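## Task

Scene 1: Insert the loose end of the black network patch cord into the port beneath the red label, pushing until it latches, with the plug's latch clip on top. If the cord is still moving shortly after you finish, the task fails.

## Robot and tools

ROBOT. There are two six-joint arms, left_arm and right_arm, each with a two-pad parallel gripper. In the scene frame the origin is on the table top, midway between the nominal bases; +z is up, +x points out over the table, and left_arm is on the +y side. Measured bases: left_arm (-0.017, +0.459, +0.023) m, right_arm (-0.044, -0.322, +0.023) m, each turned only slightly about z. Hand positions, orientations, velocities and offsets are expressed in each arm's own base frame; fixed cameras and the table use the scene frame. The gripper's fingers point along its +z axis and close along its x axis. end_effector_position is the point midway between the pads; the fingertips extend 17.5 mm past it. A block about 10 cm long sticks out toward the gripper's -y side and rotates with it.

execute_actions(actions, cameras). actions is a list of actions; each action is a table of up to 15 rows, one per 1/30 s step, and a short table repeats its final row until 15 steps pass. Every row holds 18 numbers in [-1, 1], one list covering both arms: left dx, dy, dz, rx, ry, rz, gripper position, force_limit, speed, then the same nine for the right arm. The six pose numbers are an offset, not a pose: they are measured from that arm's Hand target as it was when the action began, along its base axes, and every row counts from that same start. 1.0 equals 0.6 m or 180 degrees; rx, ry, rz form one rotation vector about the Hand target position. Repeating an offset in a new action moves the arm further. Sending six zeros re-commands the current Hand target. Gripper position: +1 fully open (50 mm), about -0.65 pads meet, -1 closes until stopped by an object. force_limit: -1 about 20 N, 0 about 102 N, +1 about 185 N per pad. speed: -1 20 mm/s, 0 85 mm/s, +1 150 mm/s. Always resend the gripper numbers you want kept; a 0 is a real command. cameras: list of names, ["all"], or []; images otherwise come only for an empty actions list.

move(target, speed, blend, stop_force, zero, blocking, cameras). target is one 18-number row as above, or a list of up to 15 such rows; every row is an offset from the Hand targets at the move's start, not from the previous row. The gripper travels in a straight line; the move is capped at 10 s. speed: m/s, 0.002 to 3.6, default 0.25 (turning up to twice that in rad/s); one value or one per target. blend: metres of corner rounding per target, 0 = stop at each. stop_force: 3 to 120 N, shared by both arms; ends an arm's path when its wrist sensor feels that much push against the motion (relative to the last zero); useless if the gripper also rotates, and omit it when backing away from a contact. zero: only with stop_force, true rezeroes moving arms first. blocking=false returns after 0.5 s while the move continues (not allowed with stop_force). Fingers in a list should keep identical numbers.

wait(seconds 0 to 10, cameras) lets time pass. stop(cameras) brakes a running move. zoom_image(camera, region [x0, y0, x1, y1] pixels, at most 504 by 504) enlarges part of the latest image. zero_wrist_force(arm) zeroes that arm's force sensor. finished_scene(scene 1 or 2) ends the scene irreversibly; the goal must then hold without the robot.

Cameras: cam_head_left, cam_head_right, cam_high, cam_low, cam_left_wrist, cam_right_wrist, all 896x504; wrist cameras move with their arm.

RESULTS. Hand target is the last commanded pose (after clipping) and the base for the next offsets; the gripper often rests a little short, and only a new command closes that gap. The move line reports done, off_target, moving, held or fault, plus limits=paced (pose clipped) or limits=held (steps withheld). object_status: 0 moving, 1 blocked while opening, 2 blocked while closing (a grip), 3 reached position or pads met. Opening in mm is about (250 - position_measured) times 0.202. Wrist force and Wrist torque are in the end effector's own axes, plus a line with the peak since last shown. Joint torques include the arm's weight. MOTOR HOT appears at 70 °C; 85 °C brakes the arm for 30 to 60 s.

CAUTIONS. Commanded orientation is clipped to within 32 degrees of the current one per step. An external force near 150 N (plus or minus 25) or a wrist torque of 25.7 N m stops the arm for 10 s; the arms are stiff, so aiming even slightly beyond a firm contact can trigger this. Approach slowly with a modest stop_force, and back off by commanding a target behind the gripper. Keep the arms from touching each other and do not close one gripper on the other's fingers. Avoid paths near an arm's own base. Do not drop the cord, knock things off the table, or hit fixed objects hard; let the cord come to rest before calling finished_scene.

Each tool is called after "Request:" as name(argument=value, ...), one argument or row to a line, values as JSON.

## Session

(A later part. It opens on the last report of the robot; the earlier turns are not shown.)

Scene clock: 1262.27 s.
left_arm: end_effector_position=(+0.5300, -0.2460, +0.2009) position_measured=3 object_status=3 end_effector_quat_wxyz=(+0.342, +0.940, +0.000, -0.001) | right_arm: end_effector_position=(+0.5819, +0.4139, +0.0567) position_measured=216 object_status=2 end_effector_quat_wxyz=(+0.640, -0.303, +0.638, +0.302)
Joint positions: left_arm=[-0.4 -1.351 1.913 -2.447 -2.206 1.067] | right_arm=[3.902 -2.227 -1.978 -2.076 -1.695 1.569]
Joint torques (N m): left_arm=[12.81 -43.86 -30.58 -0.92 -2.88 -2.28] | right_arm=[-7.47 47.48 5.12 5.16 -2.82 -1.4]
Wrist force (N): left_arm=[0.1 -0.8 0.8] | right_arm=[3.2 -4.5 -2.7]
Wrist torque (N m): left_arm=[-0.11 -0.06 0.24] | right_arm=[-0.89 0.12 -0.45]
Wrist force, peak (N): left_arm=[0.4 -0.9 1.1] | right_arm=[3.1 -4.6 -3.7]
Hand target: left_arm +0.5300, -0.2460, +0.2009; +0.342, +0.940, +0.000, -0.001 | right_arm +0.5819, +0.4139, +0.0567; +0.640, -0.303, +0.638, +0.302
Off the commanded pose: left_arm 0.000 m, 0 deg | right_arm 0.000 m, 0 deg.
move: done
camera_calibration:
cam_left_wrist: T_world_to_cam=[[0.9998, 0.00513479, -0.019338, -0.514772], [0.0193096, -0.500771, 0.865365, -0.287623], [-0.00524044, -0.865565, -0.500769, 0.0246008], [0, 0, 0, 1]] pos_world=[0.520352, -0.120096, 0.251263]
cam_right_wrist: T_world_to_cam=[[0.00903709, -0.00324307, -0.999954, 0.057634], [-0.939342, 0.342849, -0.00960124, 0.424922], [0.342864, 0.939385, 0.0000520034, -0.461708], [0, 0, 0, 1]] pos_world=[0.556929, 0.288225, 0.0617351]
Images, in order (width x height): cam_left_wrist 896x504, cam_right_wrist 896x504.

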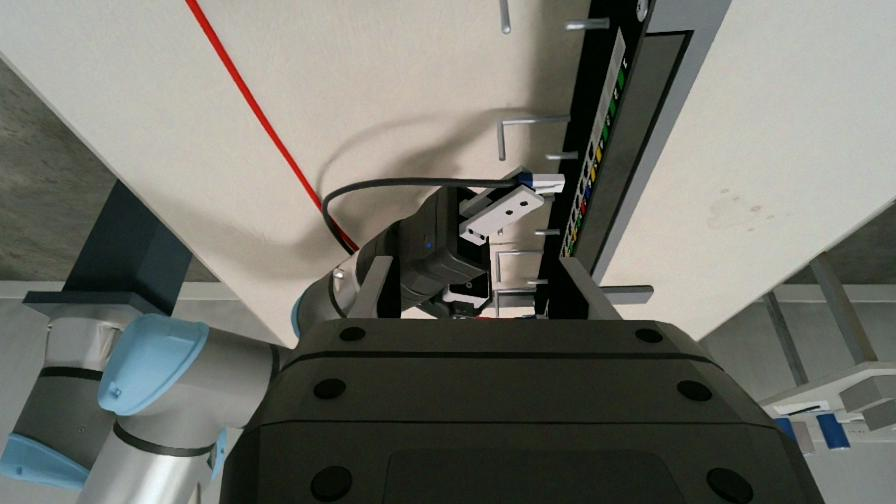

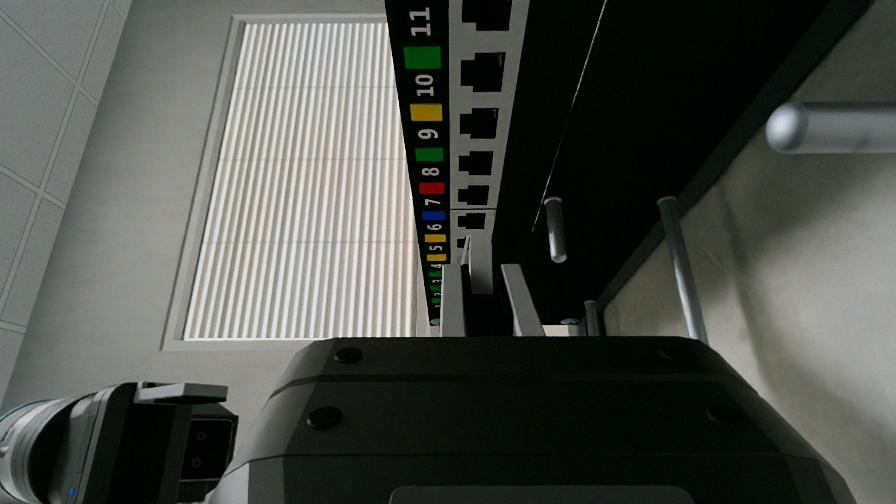

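Request:
zoom_image(
  camera="cam_left_wrist",
  region=[530, 160, 600, 220],
)

Scaled by 7.200 from the camera's 896x504 image, which has a finer 1280x720 frame.

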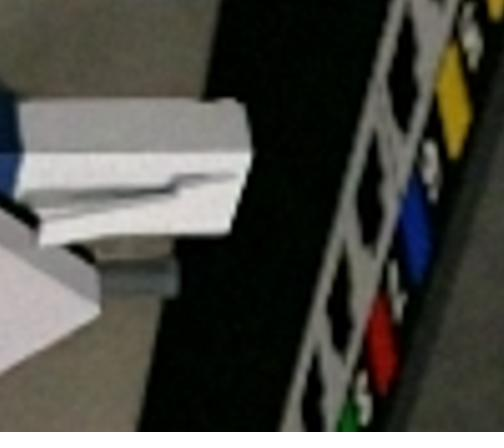

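Request:
move(
  target=[0,0,0,0,0,0,1,1,1,0.012,-0.0022,0,0,0,0,-1,-0.5,-0.9],
  speed=0.04,
  stop_force=5,
  cameras=["cam_left_wrist","cam_right_wrist"],
)

Request:
zoom_image(
  camera="cam_left_wrist",
  region=[530, 160, 600, 220],
)

Request:
zoom_image(
  camera="cam_right_wrist",
  region=[440, 170, 520, 270],
)

Scene clock: 1320.63 s.
left_arm: end_effector_position=(+0.5300, -0.2460, +0.2009) position_measured=3 object_status=3 end_effector_quat_wxyz=(+0.342, +0.940, +0.000, -0.001) | right_arm: end_effector_position=(+0.5891, +0.4126, +0.0567) position_measured=216 object_status=2 end_effector_quat_wxyz=(+0.640, -0.303, +0.638, +0.302)
Joint positions: left_arm=[-0.4 -1.351 1.913 -2.447 -2.206 1.067] | right_arm=[3.889 -2.235 -1.961 -2.087 -1.708 1.569]
Joint torques (N m): left_arm=[12.23 -44.02 -30.62 -1.16 -2.86 -2.26] | right_arm=[10.59 48.01 5.35 4.78 1.88 -0.17]
Wrist force (N): left_arm=[0.2 -0.5 1.2] | right_arm=[3.1 -4.8 -2.8]
Wrist torque (N m): left_arm=[-0.07 -0.06 0.24] | right_arm=[-0.93 0.12 -0.44]
Wrist force, peak (N): left_arm=[0.2 -0.8 1.2] | right_arm=[3.3 -4.6 -3.1]
Hand target: left_arm +0.5300, -0.2460, +0.2009; +0.342, +0.940, +0.000, -0.001 | right_arm +0.5891, +0.4126, +0.0567; +0.640, -0.303, +0.638, +0.302
Off the commanded pose: left_arm 0.000 m, 0 deg | right_arm 0.000 m, 0 deg.
move: done
camera_calibration:
cam_left_wrist: T_world_to_cam=[[0.9998, 0.00513479, -0.019338, -0.514772], [0.0193096, -0.500771, 0.865365, -0.287623], [-0.00524044, -0.865565, -0.500769, 0.0246008], [0, 0, 0, 1]] pos_world=[0.520352, -0.120096, 0.251263]
cam_right_wrist: T_world_to_cam=[[0.00903709, -0.00324307, -0.999954, 0.0575647], [-0.939342, 0.342849, -0.00960124, 0.432131], [0.342864, 0.939385, 0.0000520034, -0.462955], [0, 0, 0, 1]] pos_world=[0.564129, 0.286925, 0.0617351]
Images, in order (width x height): cam_left_wrist 896x504, cam_right_wrist 896x504.

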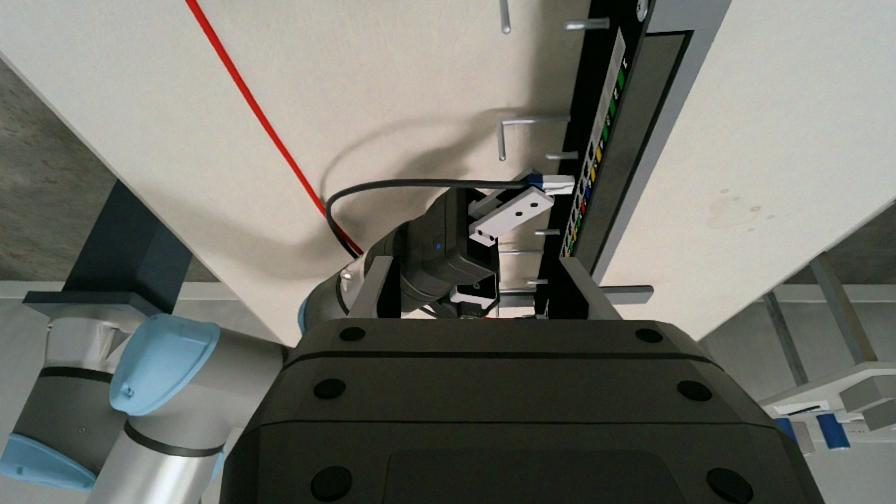

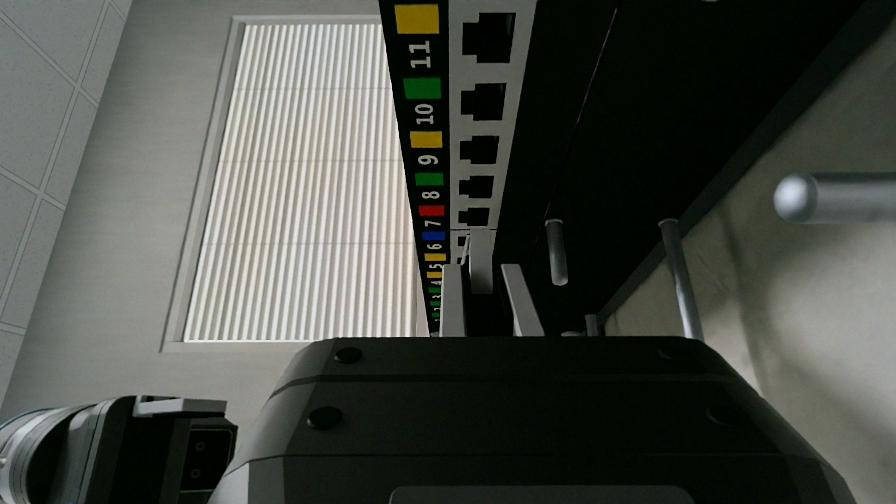

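Scaled by 7.200 from the camera's 896x504 image, which has a finer 1280x720 frame.

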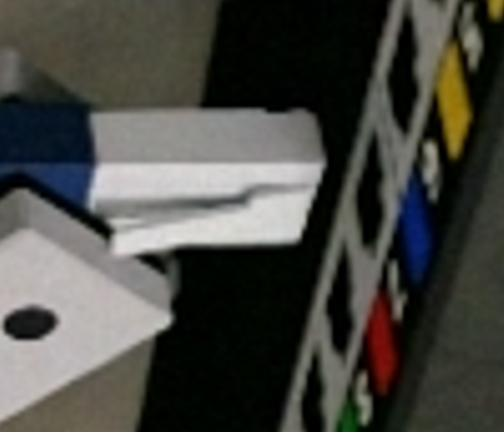

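Scaled by 5.040 from the camera's 896x504 image, which has a finer 1280x720 frame.

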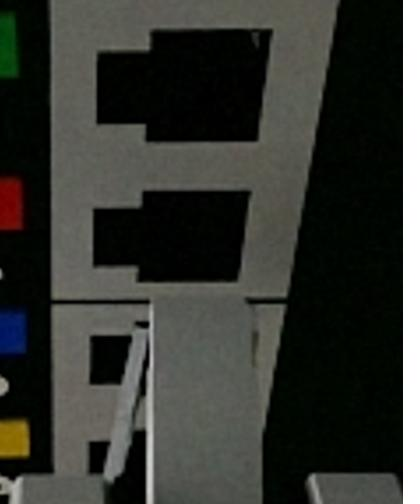

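Request:
move(
  target=[0,0,0,0,0,0,1,1,1,0.0078,-0.0022,0.0005,0,0,0,-1,-0.5,-0.9],
  speed=0.03,
  stop_force=5,
  cameras=["cam_left_wrist","cam_right_wrist"],
)

Request:
zoom_image(
  camera="cam_left_wrist",
  region=[530, 160, 600, 220],
)

Request:
zoom_image(
  camera="cam_right_wrist",
  region=[440, 170, 520, 270],
)

Scene clock: 1343.07 s.
left_arm: end_effector_position=(+0.5300, -0.2460, +0.2009) position_measured=3 object_status=3 end_effector_quat_wxyz=(+0.342, +0.940, +0.000, -0.001) | right_arm: end_effector_position=(+0.5938, +0.4113, +0.0570) position_measured=216 object_status=2 end_effector_quat_wxyz=(+0.640, -0.303, +0.639, +0.302)
Joint positions: left_arm=[-0.4 -1.351 1.913 -2.447 -2.206 1.067] | right_arm=[3.88 -2.239 -1.949 -2.094 -1.717 1.569]
Joint torques (N m): left_arm=[12.54 -44.01 -30.58 -1.38 -2.79 -2.2] | right_arm=[9.75 43.14 5.58 4.17 1.51 1.7]
Wrist force (N): left_arm=[0.2 -0.6 0.8] | right_arm=[2.8 -4.9 -2.6]
Wrist torque (N m): left_arm=[-0.09 -0.06 0.24] | right_arm=[-0.94 0.14 -0.43]
Wrist force, peak (N): left_arm=[0.2 -0.9 1.2] | right_arm=[3.1 -4.9 -3.1]
Hand target: left_arm +0.5300, -0.2460, +0.2009; +0.342, +0.940, +0.000, -0.001 | right_arm +0.5938, +0.4113, +0.0570; +0.640, -0.303, +0.638, +0.302
Off the commanded pose: left_arm 0.000 m, 0 deg | right_arm 0.000 m, 0 deg.
move: done
camera_calibration:
cam_left_wrist: T_world_to_cam=[[0.9998, 0.00513479, -0.019338, -0.514772], [0.0193096, -0.500771, 0.865365, -0.287623], [-0.00524044, -0.865565, -0.500769, 0.0246008], [0, 0, 0, 1]] pos_world=[0.520352, -0.120096, 0.251263]
cam_right_wrist: T_world_to_cam=[[0.00903709, -0.00324307, -0.999954, 0.057818], [-0.939342, 0.342849, -0.00960124, 0.436994], [0.342864, 0.939385, 0.0000520034, -0.463346], [0, 0, 0, 1]] pos_world=[0.568829, 0.285625, 0.0620351]
Images, in order (width x height): cam_left_wrist 896x504, cam_right_wrist 896x504.

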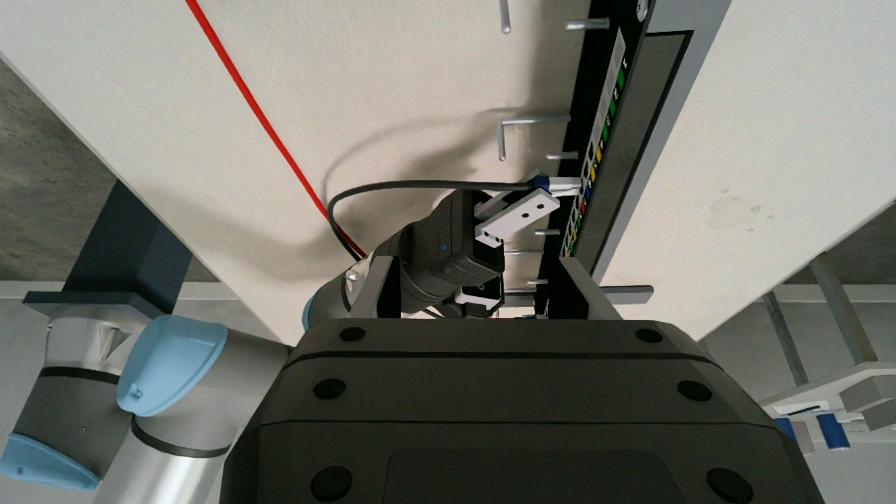

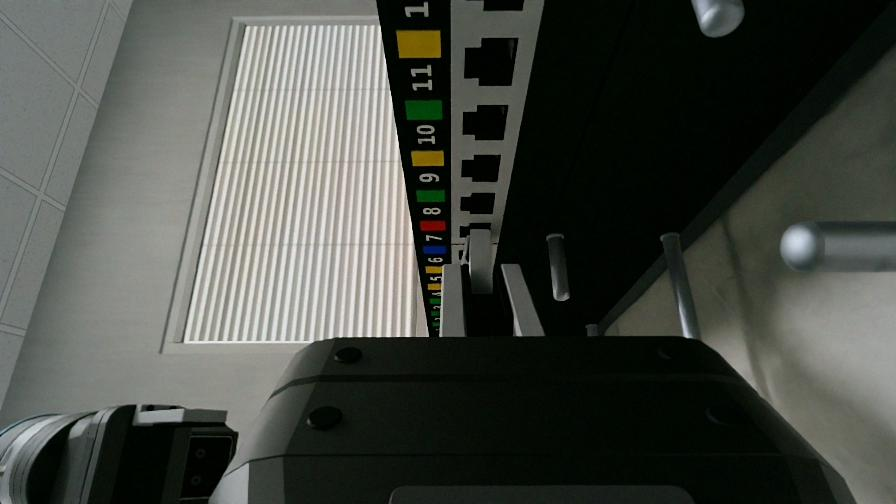

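Scaled by 7.200 from the camera's 896x504 image, which has a finer 1280x720 frame.

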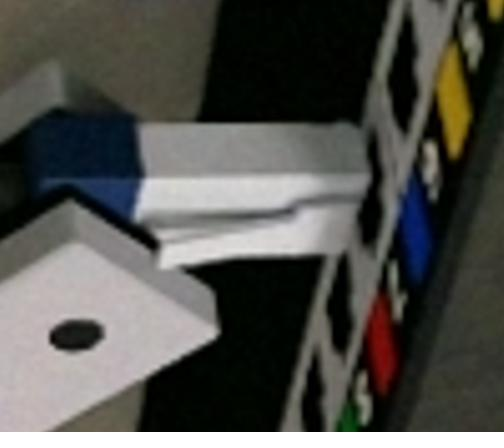

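Scaled by 5.040 from the camera's 896x504 image, which has a finer 1280x720 frame.

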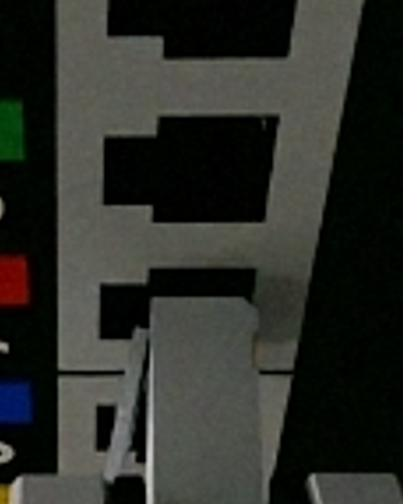

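Request:
move(
  target=[0,0,0,0,0,0,1,1,1,0.0067,-0.0001,0,0,0,0,-1,-0.5,-0.9],
  speed=0.01,
  stop_force=5,
  cameras=["cam_left_wrist","cam_right_wrist"],
)

Request:
zoom_image(
  camera="cam_left_wrist",
  region=[530, 160, 600, 220],
)

Request:
zoom_image(
  camera="cam_right_wrist",
  region=[440, 170, 520, 270],
)

Scene clock: 1362.37 s.
left_arm: end_effector_position=(+0.5300, -0.2460, +0.2009) position_measured=3 object_status=3 end_effector_quat_wxyz=(+0.342, +0.940, +0.000, -0.001) | right_arm: end_effector_position=(+0.5978, +0.4112, +0.0570) position_measured=216 object_status=2 end_effector_quat_wxyz=(+0.640, -0.303, +0.639, +0.302)
Joint positions: left_arm=[-0.4 -1.351 1.913 -2.447 -2.206 1.067] | right_arm=[3.874 -2.244 -1.938 -2.1 -1.723 1.569]
Joint torques (N m): left_arm=[12.38 -43.44 -30.72 -1.55 -2.7 -2.31] | right_arm=[6.51 43.84 5.15 4.12 1.79 1.76]
Wrist force (N): left_arm=[0.2 -0.4 1.0] | right_arm=[2.5 -3.1 -1.1]
Wrist torque (N m): left_arm=[-0.05 -0.06 0.24] | right_arm=[-0.83 0.10 -0.43]
Wrist force, peak (N): left_arm=[0.3 -0.7 1.4] | right_arm=[2.9 -4.7 -3.1]
Hand target: left_arm +0.5300, -0.2460, +0.2009; +0.342, +0.940, +0.000, -0.001 | right_arm +0.5978, +0.4112, +0.0570; +0.640, -0.303, +0.638, +0.302
Off the commanded pose: left_arm 0.000 m, 0 deg | right_arm 0.000 m, 0 deg.
move: done
camera_calibration:
cam_left_wrist: T_world_to_cam=[[0.9998, 0.00513479, -0.019338, -0.514772], [0.0193096, -0.500771, 0.865365, -0.287623], [-0.00524044, -0.865565, -0.500769, 0.0246008], [0, 0, 0, 1]] pos_world=[0.520352, -0.120096, 0.251263]
cam_right_wrist: T_world_to_cam=[[0.00903709, -0.00324307, -0.999954, 0.0577815], [-0.939342, 0.342849, -0.00960124, 0.440786], [0.342864, 0.939385, 0.0000520034, -0.464623], [0, 0, 0, 1]] pos_world=[0.572829, 0.285525, 0.0620351]
Images, in order (width x height): cam_left_wrist 896x504, cam_right_wrist 896x504.

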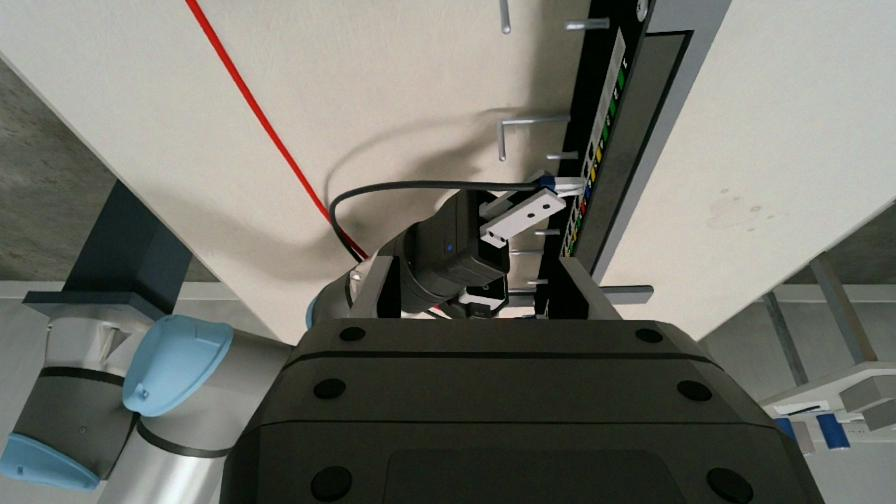

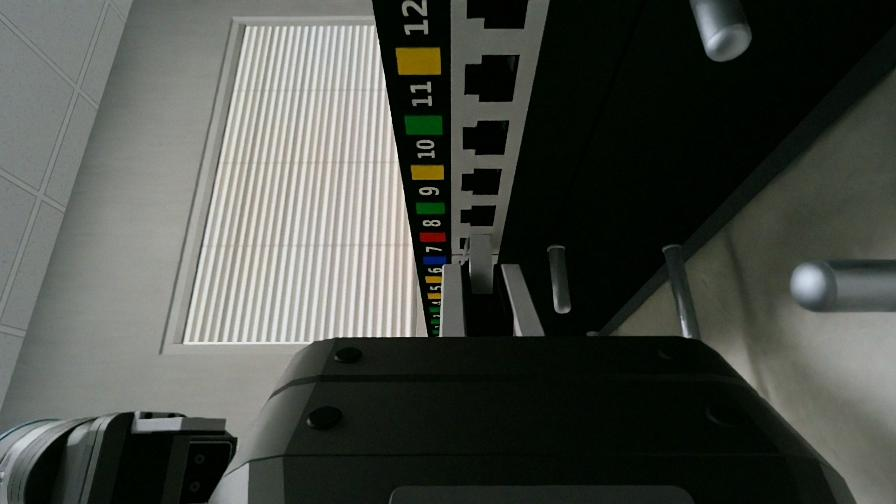

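Scaled by 7.200 from the camera's 896x504 image, which has a finer 1280x720 frame.

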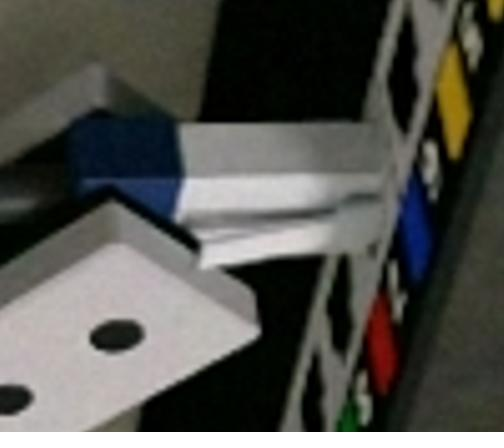

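Scaled by 5.040 from the camera's 896x504 image, which has a finer 1280x720 frame.

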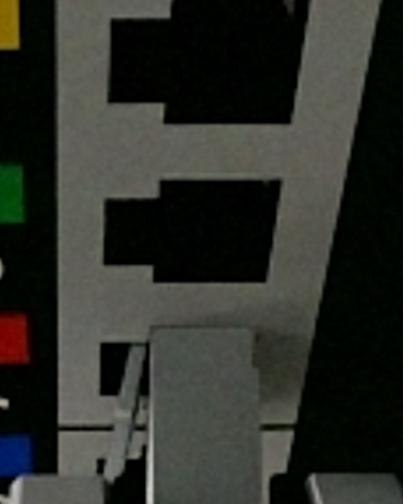

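Request:
move(
  target=[0,0,0,0,0,0,1,1,1,0.01,0.001,0,0,0,0,-1,-0.5,-0.9],
  speed=0.01,
  stop_force=10,
  cameras=["cam_left_wrist","cam_right_wrist"],
)

Request:
zoom_image(
  camera="cam_left_wrist",
  region=[530, 160, 600, 220],
)

Request:
zoom_image(
  camera="cam_right_wrist",
  region=[420, 170, 540, 310],
)

Scene clock: 1396.10 s.
left_arm: end_effector_position=(+0.5300, -0.2460, +0.2009) position_measured=3 object_status=3 end_effector_quat_wxyz=(+0.342, +0.940, +0.000, -0.001) | right_arm: end_effector_position=(+0.6006, +0.4115, +0.0570) position_measured=216 object_status=2 end_effector_quat_wxyz=(+0.640, -0.303, +0.638, +0.302)
Joint positions: left_arm=[-0.4 -1.351 1.913 -2.447 -2.206 1.067] | right_arm=[3.871 -2.247 -1.93 -2.105 -1.726 1.569]
Joint torques (N m): left_arm=[12.2 -44.2 -30.31 -1.74 -2.63 -2.26] | right_arm=[10 49.31 4.66 5.11 1.67 1.74]
Wrist force (N): left_arm=[0.1 -0.7 1.2] | right_arm=[4.4 -4.7 0.5]
Wrist torque (N m): left_arm=[-0.09 -0.05 0.24] | right_arm=[-0.86 0.13 -0.41]
Wrist force, peak (N): left_arm=[0.3 -0.7 1.3] | right_arm=[3.9 6.3 -12.6]
Hand target: left_arm +0.5300, -0.2460, +0.2009; +0.342, +0.940, +0.000, -0.001 | right_arm +0.6006, +0.4115, +0.0570; +0.640, -0.303, +0.638, +0.302 (not the last commanded pose)
Off the commanded pose: left_arm 0.000 m, 0 deg | right_arm 0.003 m, 0 deg.
move: contact (right_arm)
camera_calibration:
cam_left_wrist: T_world_to_cam=[[0.9998, 0.00513479, -0.019338, -0.514772], [0.0193096, -0.500771, 0.865365, -0.287623], [-0.00524044, -0.865565, -0.500769, 0.0246008], [0, 0, 0, 1]] pos_world=[0.520352, -0.120096, 0.251263]
cam_right_wrist: T_world_to_cam=[[0.00903778, -0.00324128, -0.999954, 0.0577563], [-0.939418, 0.34264, -0.00960129, 0.443415], [0.342655, 0.939461, 0.0000517898, -0.465767], [0, 0, 0, 1]] pos_world=[0.575628, 0.285825, 0.0620351]
Images, in order (width x height): cam_left_wrist 896x504, cam_right_wrist 896x504.

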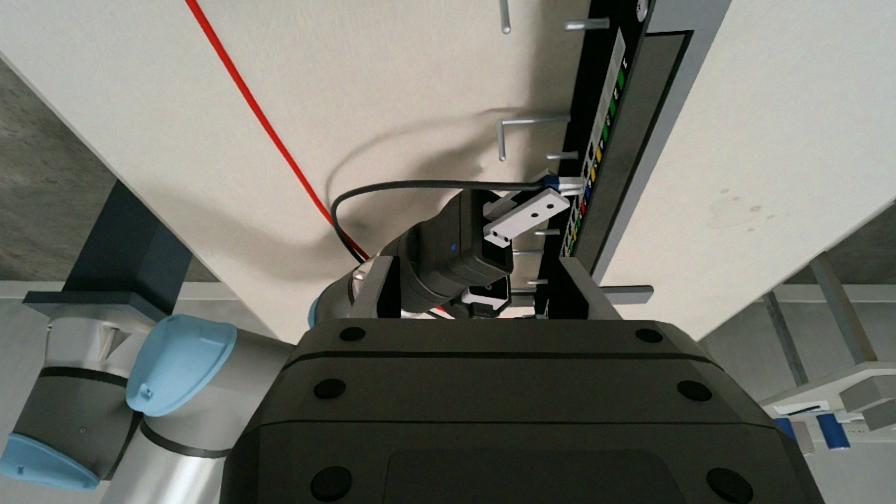

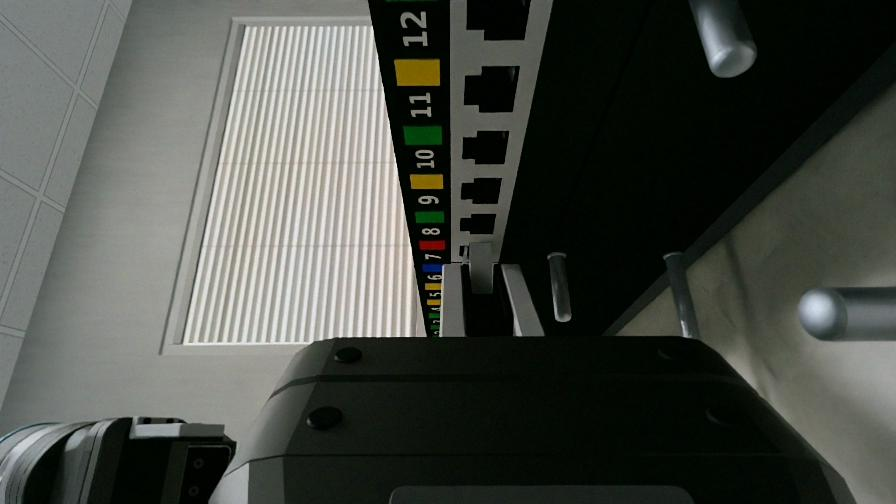

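Scaled by 7.200 from the camera's 896x504 image, which has a finer 1280x720 frame.

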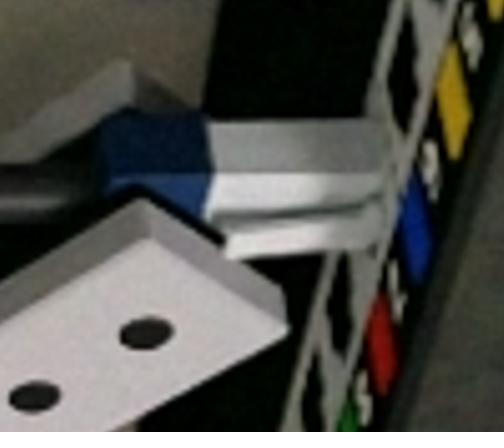

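Scaled by 3.600 from the camera's 896x504 image, which has a finer 1280x720 frame.

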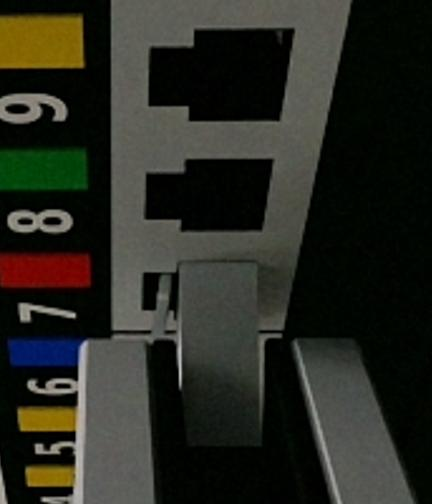

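Request:
move(
  target=[0,0,0,0,0,0,1,1,1,0.0083,0.0008,0,0,0,0,-1,-0.5,-0.9],
  speed=0.008,
  stop_force=25,
  cameras=["cam_left_wrist","cam_right_wrist"],
)

Request:
zoom_image(
  camera="cam_left_wrist",
  region=[530, 160, 600, 220],
)

Request:
zoom_image(
  camera="cam_right_wrist",
  region=[420, 170, 540, 310],
)

Scene clock: 1408.93 s.
left_arm: end_effector_position=(+0.5300, -0.2460, +0.2009) position_measured=3 object_status=3 end_effector_quat_wxyz=(+0.342, +0.940, +0.000, -0.001) | right_arm: end_effector_position=(+0.6012, +0.4117, +0.0571) position_measured=216 object_status=2 end_effector_quat_wxyz=(+0.640, -0.303, +0.638, +0.302)
Joint positions: left_arm=[-0.4 -1.351 1.913 -2.447 -2.206 1.067] | right_arm=[3.87 -2.248 -1.928 -2.106 -1.728 1.569]
Joint torques (N m): left_arm=[11.63 -43.65 -30.18 -1.92 -2.63 -2.26] | right_arm=[10.56 50.22 5.7 5.19 -0.6 1.76]
Wrist force (N): left_arm=[0.3 -0.6 1.0] | right_arm=[5.7 -4.4 -1.8]
Wrist torque (N m): left_arm=[-0.08 -0.08 0.24] | right_arm=[-0.84 0.10 -0.41]
Wrist force, peak (N): left_arm=[0.3 -0.8 1.3] | right_arm=[2.5 12.1 -22.3]
Hand target: left_arm +0.5300, -0.2460, +0.2009; +0.342, +0.940, +0.000, -0.001 | right_arm +0.6012, +0.4117, +0.0571; +0.640, -0.303, +0.638, +0.302 (not the last commanded pose)
Off the commanded pose: left_arm 0.000 m, 0 deg | right_arm 0.004 m, 0 deg.
move: contact (right_arm)
camera_calibration:
cam_left_wrist: T_world_to_cam=[[0.9998, 0.00513479, -0.019338, -0.514772], [0.0193096, -0.500771, 0.865365, -0.287623], [-0.00524044, -0.865565, -0.500769, 0.0246008], [0, 0, 0, 1]] pos_world=[0.520352, -0.120096, 0.251263]
cam_right_wrist: T_world_to_cam=[[0.00903913, -0.00323717, -0.999954, 0.0578496], [-0.939558, 0.342255, -0.00960117, 0.4441], [0.34227, 0.939602, 0.0000521785, -0.465979], [0, 0, 0, 1]] pos_world=[0.576226, 0.286026, 0.0621351]
Images, in order (width x height): cam_left_wrist 896x504, cam_right_wrist 896x504.

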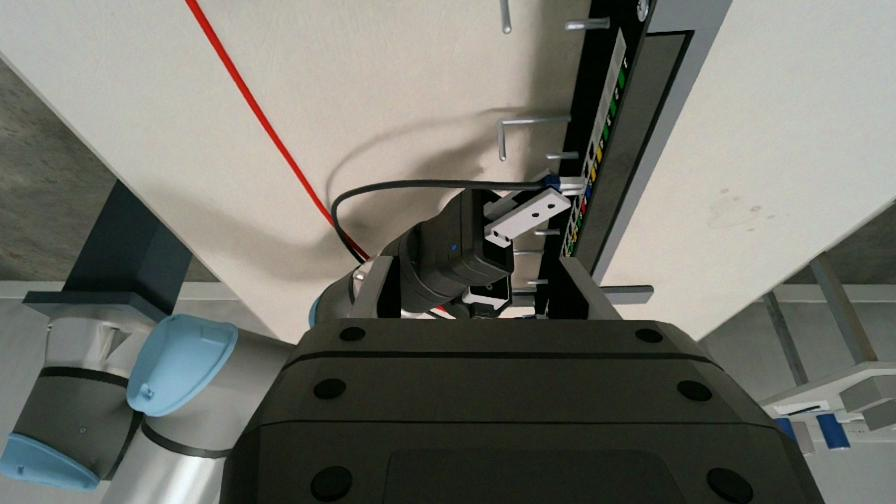

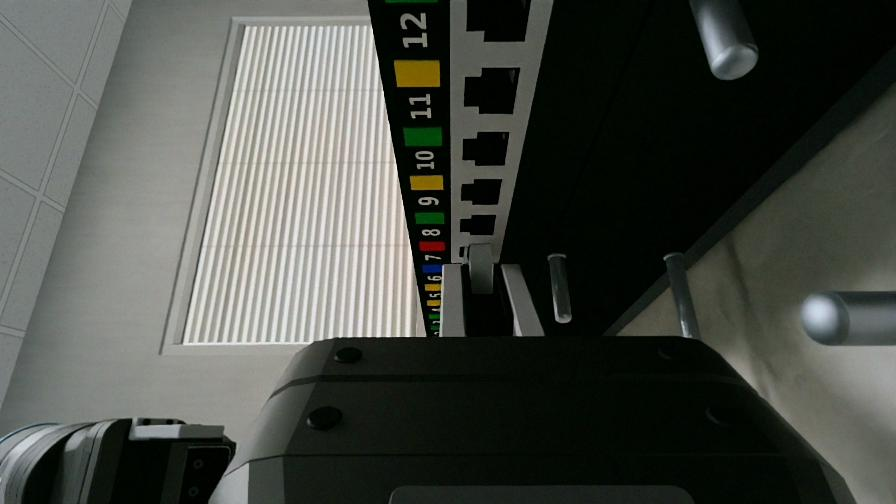

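Scaled by 7.200 from the camera's 896x504 image, which has a finer 1280x720 frame.

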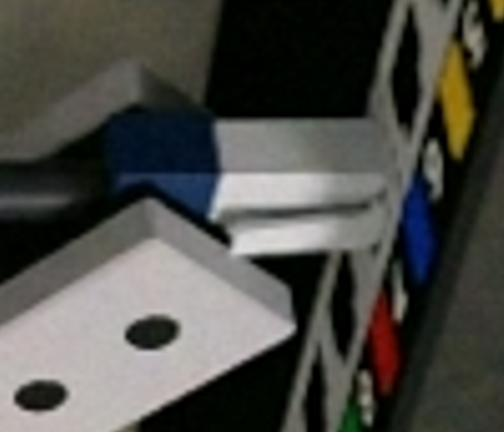

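Scaled by 3.600 from the camera's 896x504 image, which has a finer 1280x720 frame.

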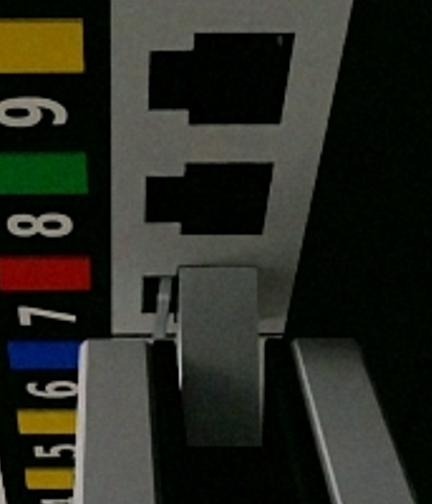

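Request:
move(
  target=[0,0,0,0,0,0,1,1,1,0.01,0.001,0,0,0,0,-1,-0.5,-0.9],
  speed=0.008,
  stop_force=45,
  cameras=["cam_left_wrist","cam_right_wrist"],
)

Request:
zoom_image(
  camera="cam_left_wrist",
  region=[530, 160, 600, 220],
)

Request:
zoom_image(
  camera="cam_right_wrist",
  region=[420, 170, 540, 310],
)

Scene clock: 1435.13 s.
left_arm: end_effector_position=(+0.5300, -0.2460, +0.2009) position_measured=3 object_status=3 end_effector_quat_wxyz=(+0.342, +0.940, +0.000, -0.001) | right_arm: end_effector_position=(+0.6072, +0.4123, +0.0571) position_measured=216 object_status=2 end_effector_quat_wxyz=(+0.640, -0.303, +0.638, +0.302)
Joint positions: left_arm=[-0.4 -1.351 1.913 -2.447 -2.206 1.067] | right_arm=[3.862 -2.256 -1.91 -2.116 -1.735 1.569]
Joint torques (N m): left_arm=[11.85 -43.81 -30.69 -2.17 -2.54 -2.22] | right_arm=[3.12 49.62 10.04 6.26 5.14 1.86]
Wrist force (N): left_arm=[0.2 -0.7 1.2] | right_arm=[4.2 8.5 -12.3]
Wrist torque (N m): left_arm=[-0.11 -0.06 0.24] | right_arm=[-0.59 0.03 -0.43]
Wrist force, peak (N): left_arm=[0.5 -0.8 1.2] | right_arm=[2.9 9.8 -23.0]
Hand target: left_arm +0.5300, -0.2460, +0.2009; +0.342, +0.940, +0.000, -0.001 | right_arm +0.6072, +0.4123, +0.0571; +0.640, -0.303, +0.638, +0.302
Off the commanded pose: left_arm 0.000 m, 0 deg | right_arm 0.000 m, 0 deg.
move: done
camera_calibration:
cam_left_wrist: T_world_to_cam=[[0.9998, 0.00513479, -0.019338, -0.514772], [0.0193096, -0.500771, 0.865365, -0.287623], [-0.00524044, -0.865565, -0.500769, 0.0246008], [0, 0, 0, 1]] pos_world=[0.520352, -0.120096, 0.251263]
cam_right_wrist: T_world_to_cam=[[0.00903913, -0.00323717, -0.999954, 0.0577973], [-0.939558, 0.342255, -0.00960117, 0.449532], [0.34227, 0.939602, 0.0000521785, -0.468596], [0, 0, 0, 1]] pos_world=[0.582226, 0.286626, 0.0621351]
Images, in order (width x height): cam_left_wrist 896x504, cam_right_wrist 896x504.

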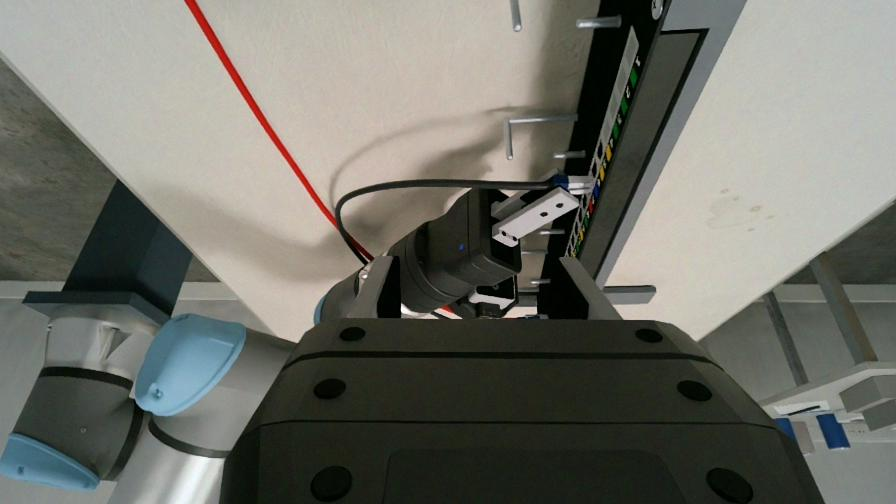

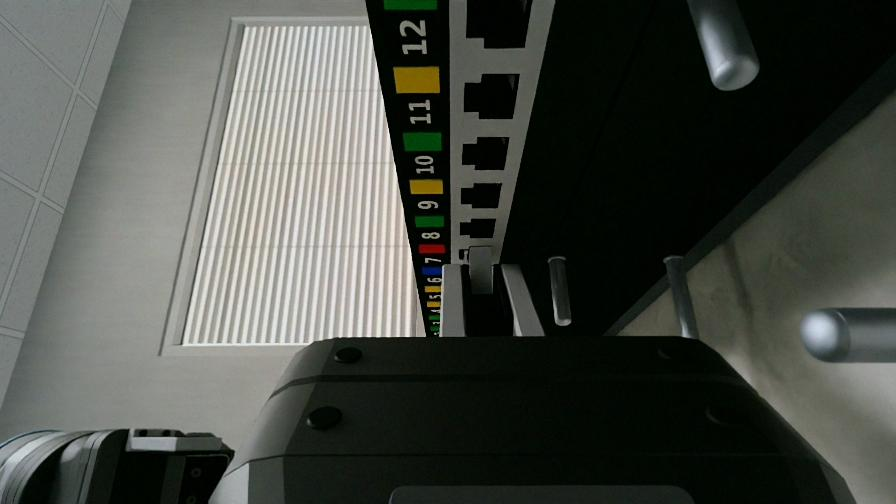

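Scaled by 7.200 from the camera's 896x504 image, which has a finer 1280x720 frame.

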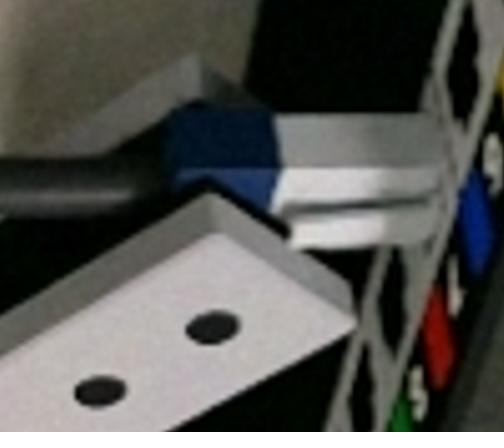

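Scaled by 3.600 from the camera's 896x504 image, which has a finer 1280x720 frame.

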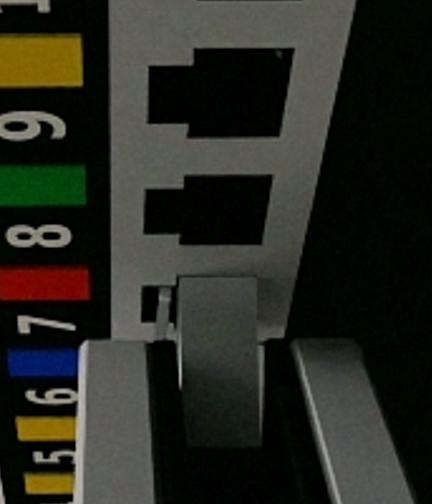

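Request:
wait(
  seconds=0.1,
  cameras=["cam_high","cam_low","cam_head_left","cam_head_right"],
)

Request:
zoom_image(
  camera="cam_high",
  region=[360, 250, 620, 430],
)

Request:
zoom_image(
  camera="cam_low",
  region=[370, 230, 570, 330],
)

Request:
zoom_image(
  camera="cam_head_left",
  region=[360, 225, 560, 335],
)

Scene clock: 1460.80 s.
left_arm: end_effector_position=(+0.5300, -0.2460, +0.2009) position_measured=3 object_status=3 end_effector_quat_wxyz=(+0.342, +0.940, +0.000, -0.001) | right_arm: end_effector_position=(+0.6072, +0.4123, +0.0571) position_measured=216 object_status=2 end_effector_quat_wxyz=(+0.640, -0.303, +0.638, +0.302)
Joint positions: left_arm=[-0.4 -1.351 1.913 -2.447 -2.206 1.067] | right_arm=[3.862 -2.256 -1.91 -2.116 -1.735 1.569]
Joint torques (N m): left_arm=[11.86 -43.7 -30.44 -2.18 -2.58 -2.2] | right_arm=[3.95 50.47 10.47 6.12 5.44 1.88]
Wrist force (N): left_arm=[0.2 -0.5 0.7] | right_arm=[3.4 8.7 -12.4]
Wrist torque (N m): left_arm=[-0.07 -0.06 0.24] | right_arm=[-0.58 0.06 -0.43]
Wrist force, peak (N): left_arm=[0.3 -0.9 1.2] | right_arm=[3.5 8.7 -13.0]
Hand target: left_arm +0.5300, -0.2460, +0.2009; +0.342, +0.940, +0.000, -0.001 | right_arm +0.6072, +0.4123, +0.0571; +0.640, -0.303, +0.638, +0.302
Tool commands: left_gripper/position=+1.0 left_gripper/force_limit=+1.0 left_gripper/speed=+1.0 right_gripper/position=-1.0 right_gripper/force_limit=-0.5 right_gripper/speed=-0.9
Off the commanded pose: left_arm 0.000 m, 0 deg | right_arm 0.000 m, 0 deg.
wait: 0.10 s; at rest from the start
Images, in order (width x height): cam_head_left 896x504, cam_head_right 896x504, cam_high 896x504, cam_low 896x504.

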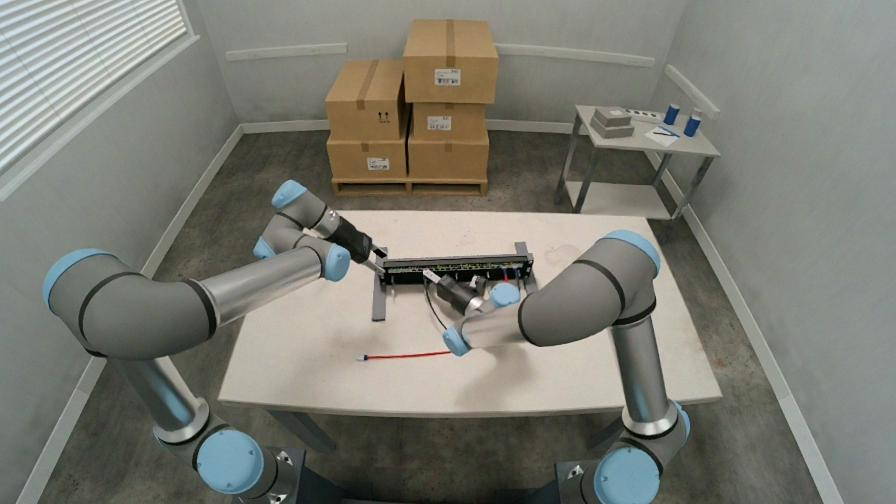

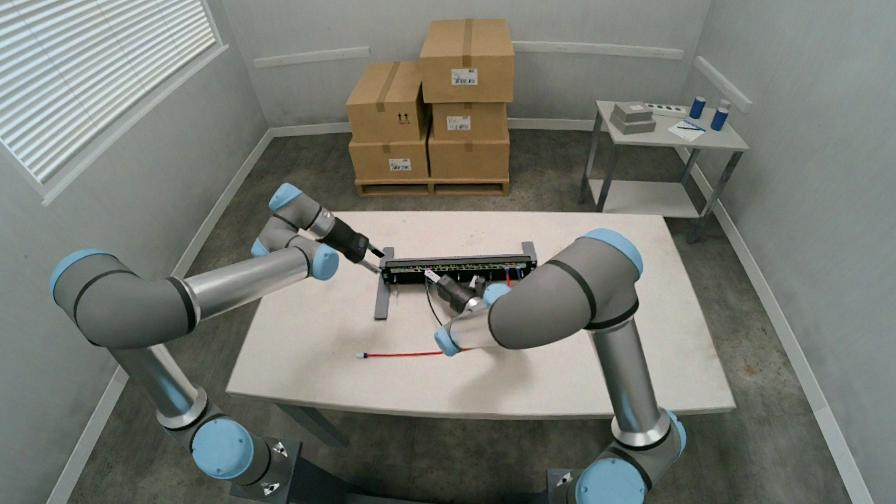

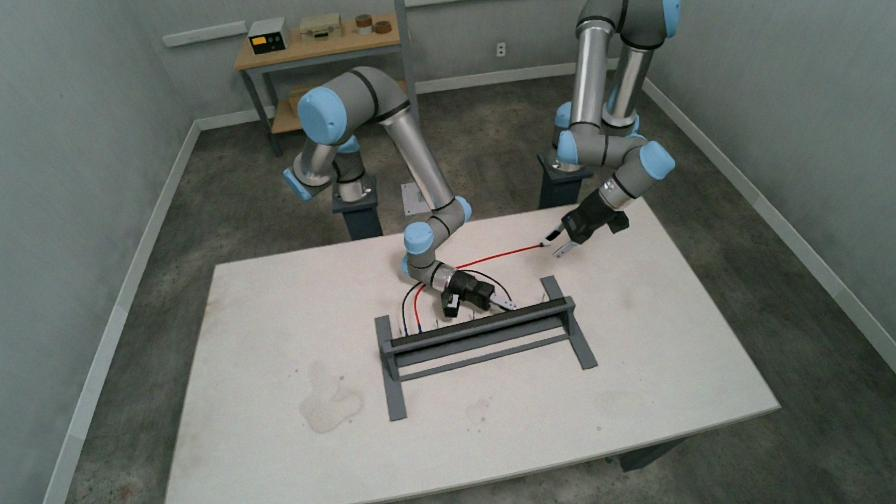

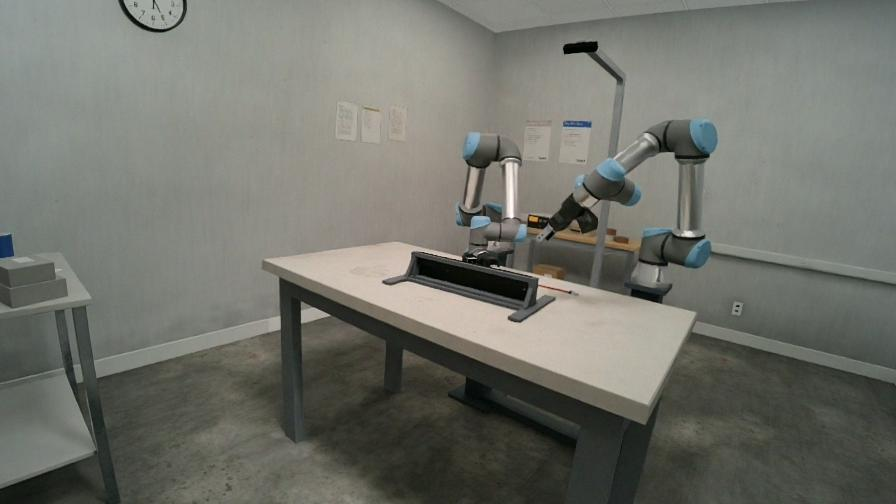

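Scaled by 1.938 from the camera's 896x504 image, which has a finer 1280x720 frame.

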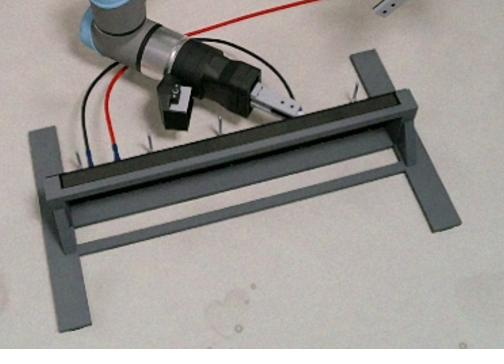

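Scaled by 2.520 from the camera's 896x504 image, which has a finer 1280x720 frame.

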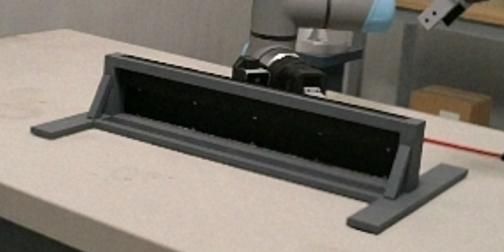

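Scaled by 2.520 from the camera's 896x504 image, which has a finer 1280x720 frame.

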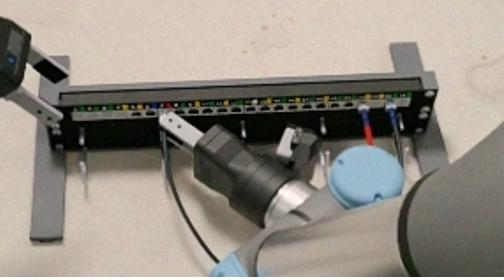

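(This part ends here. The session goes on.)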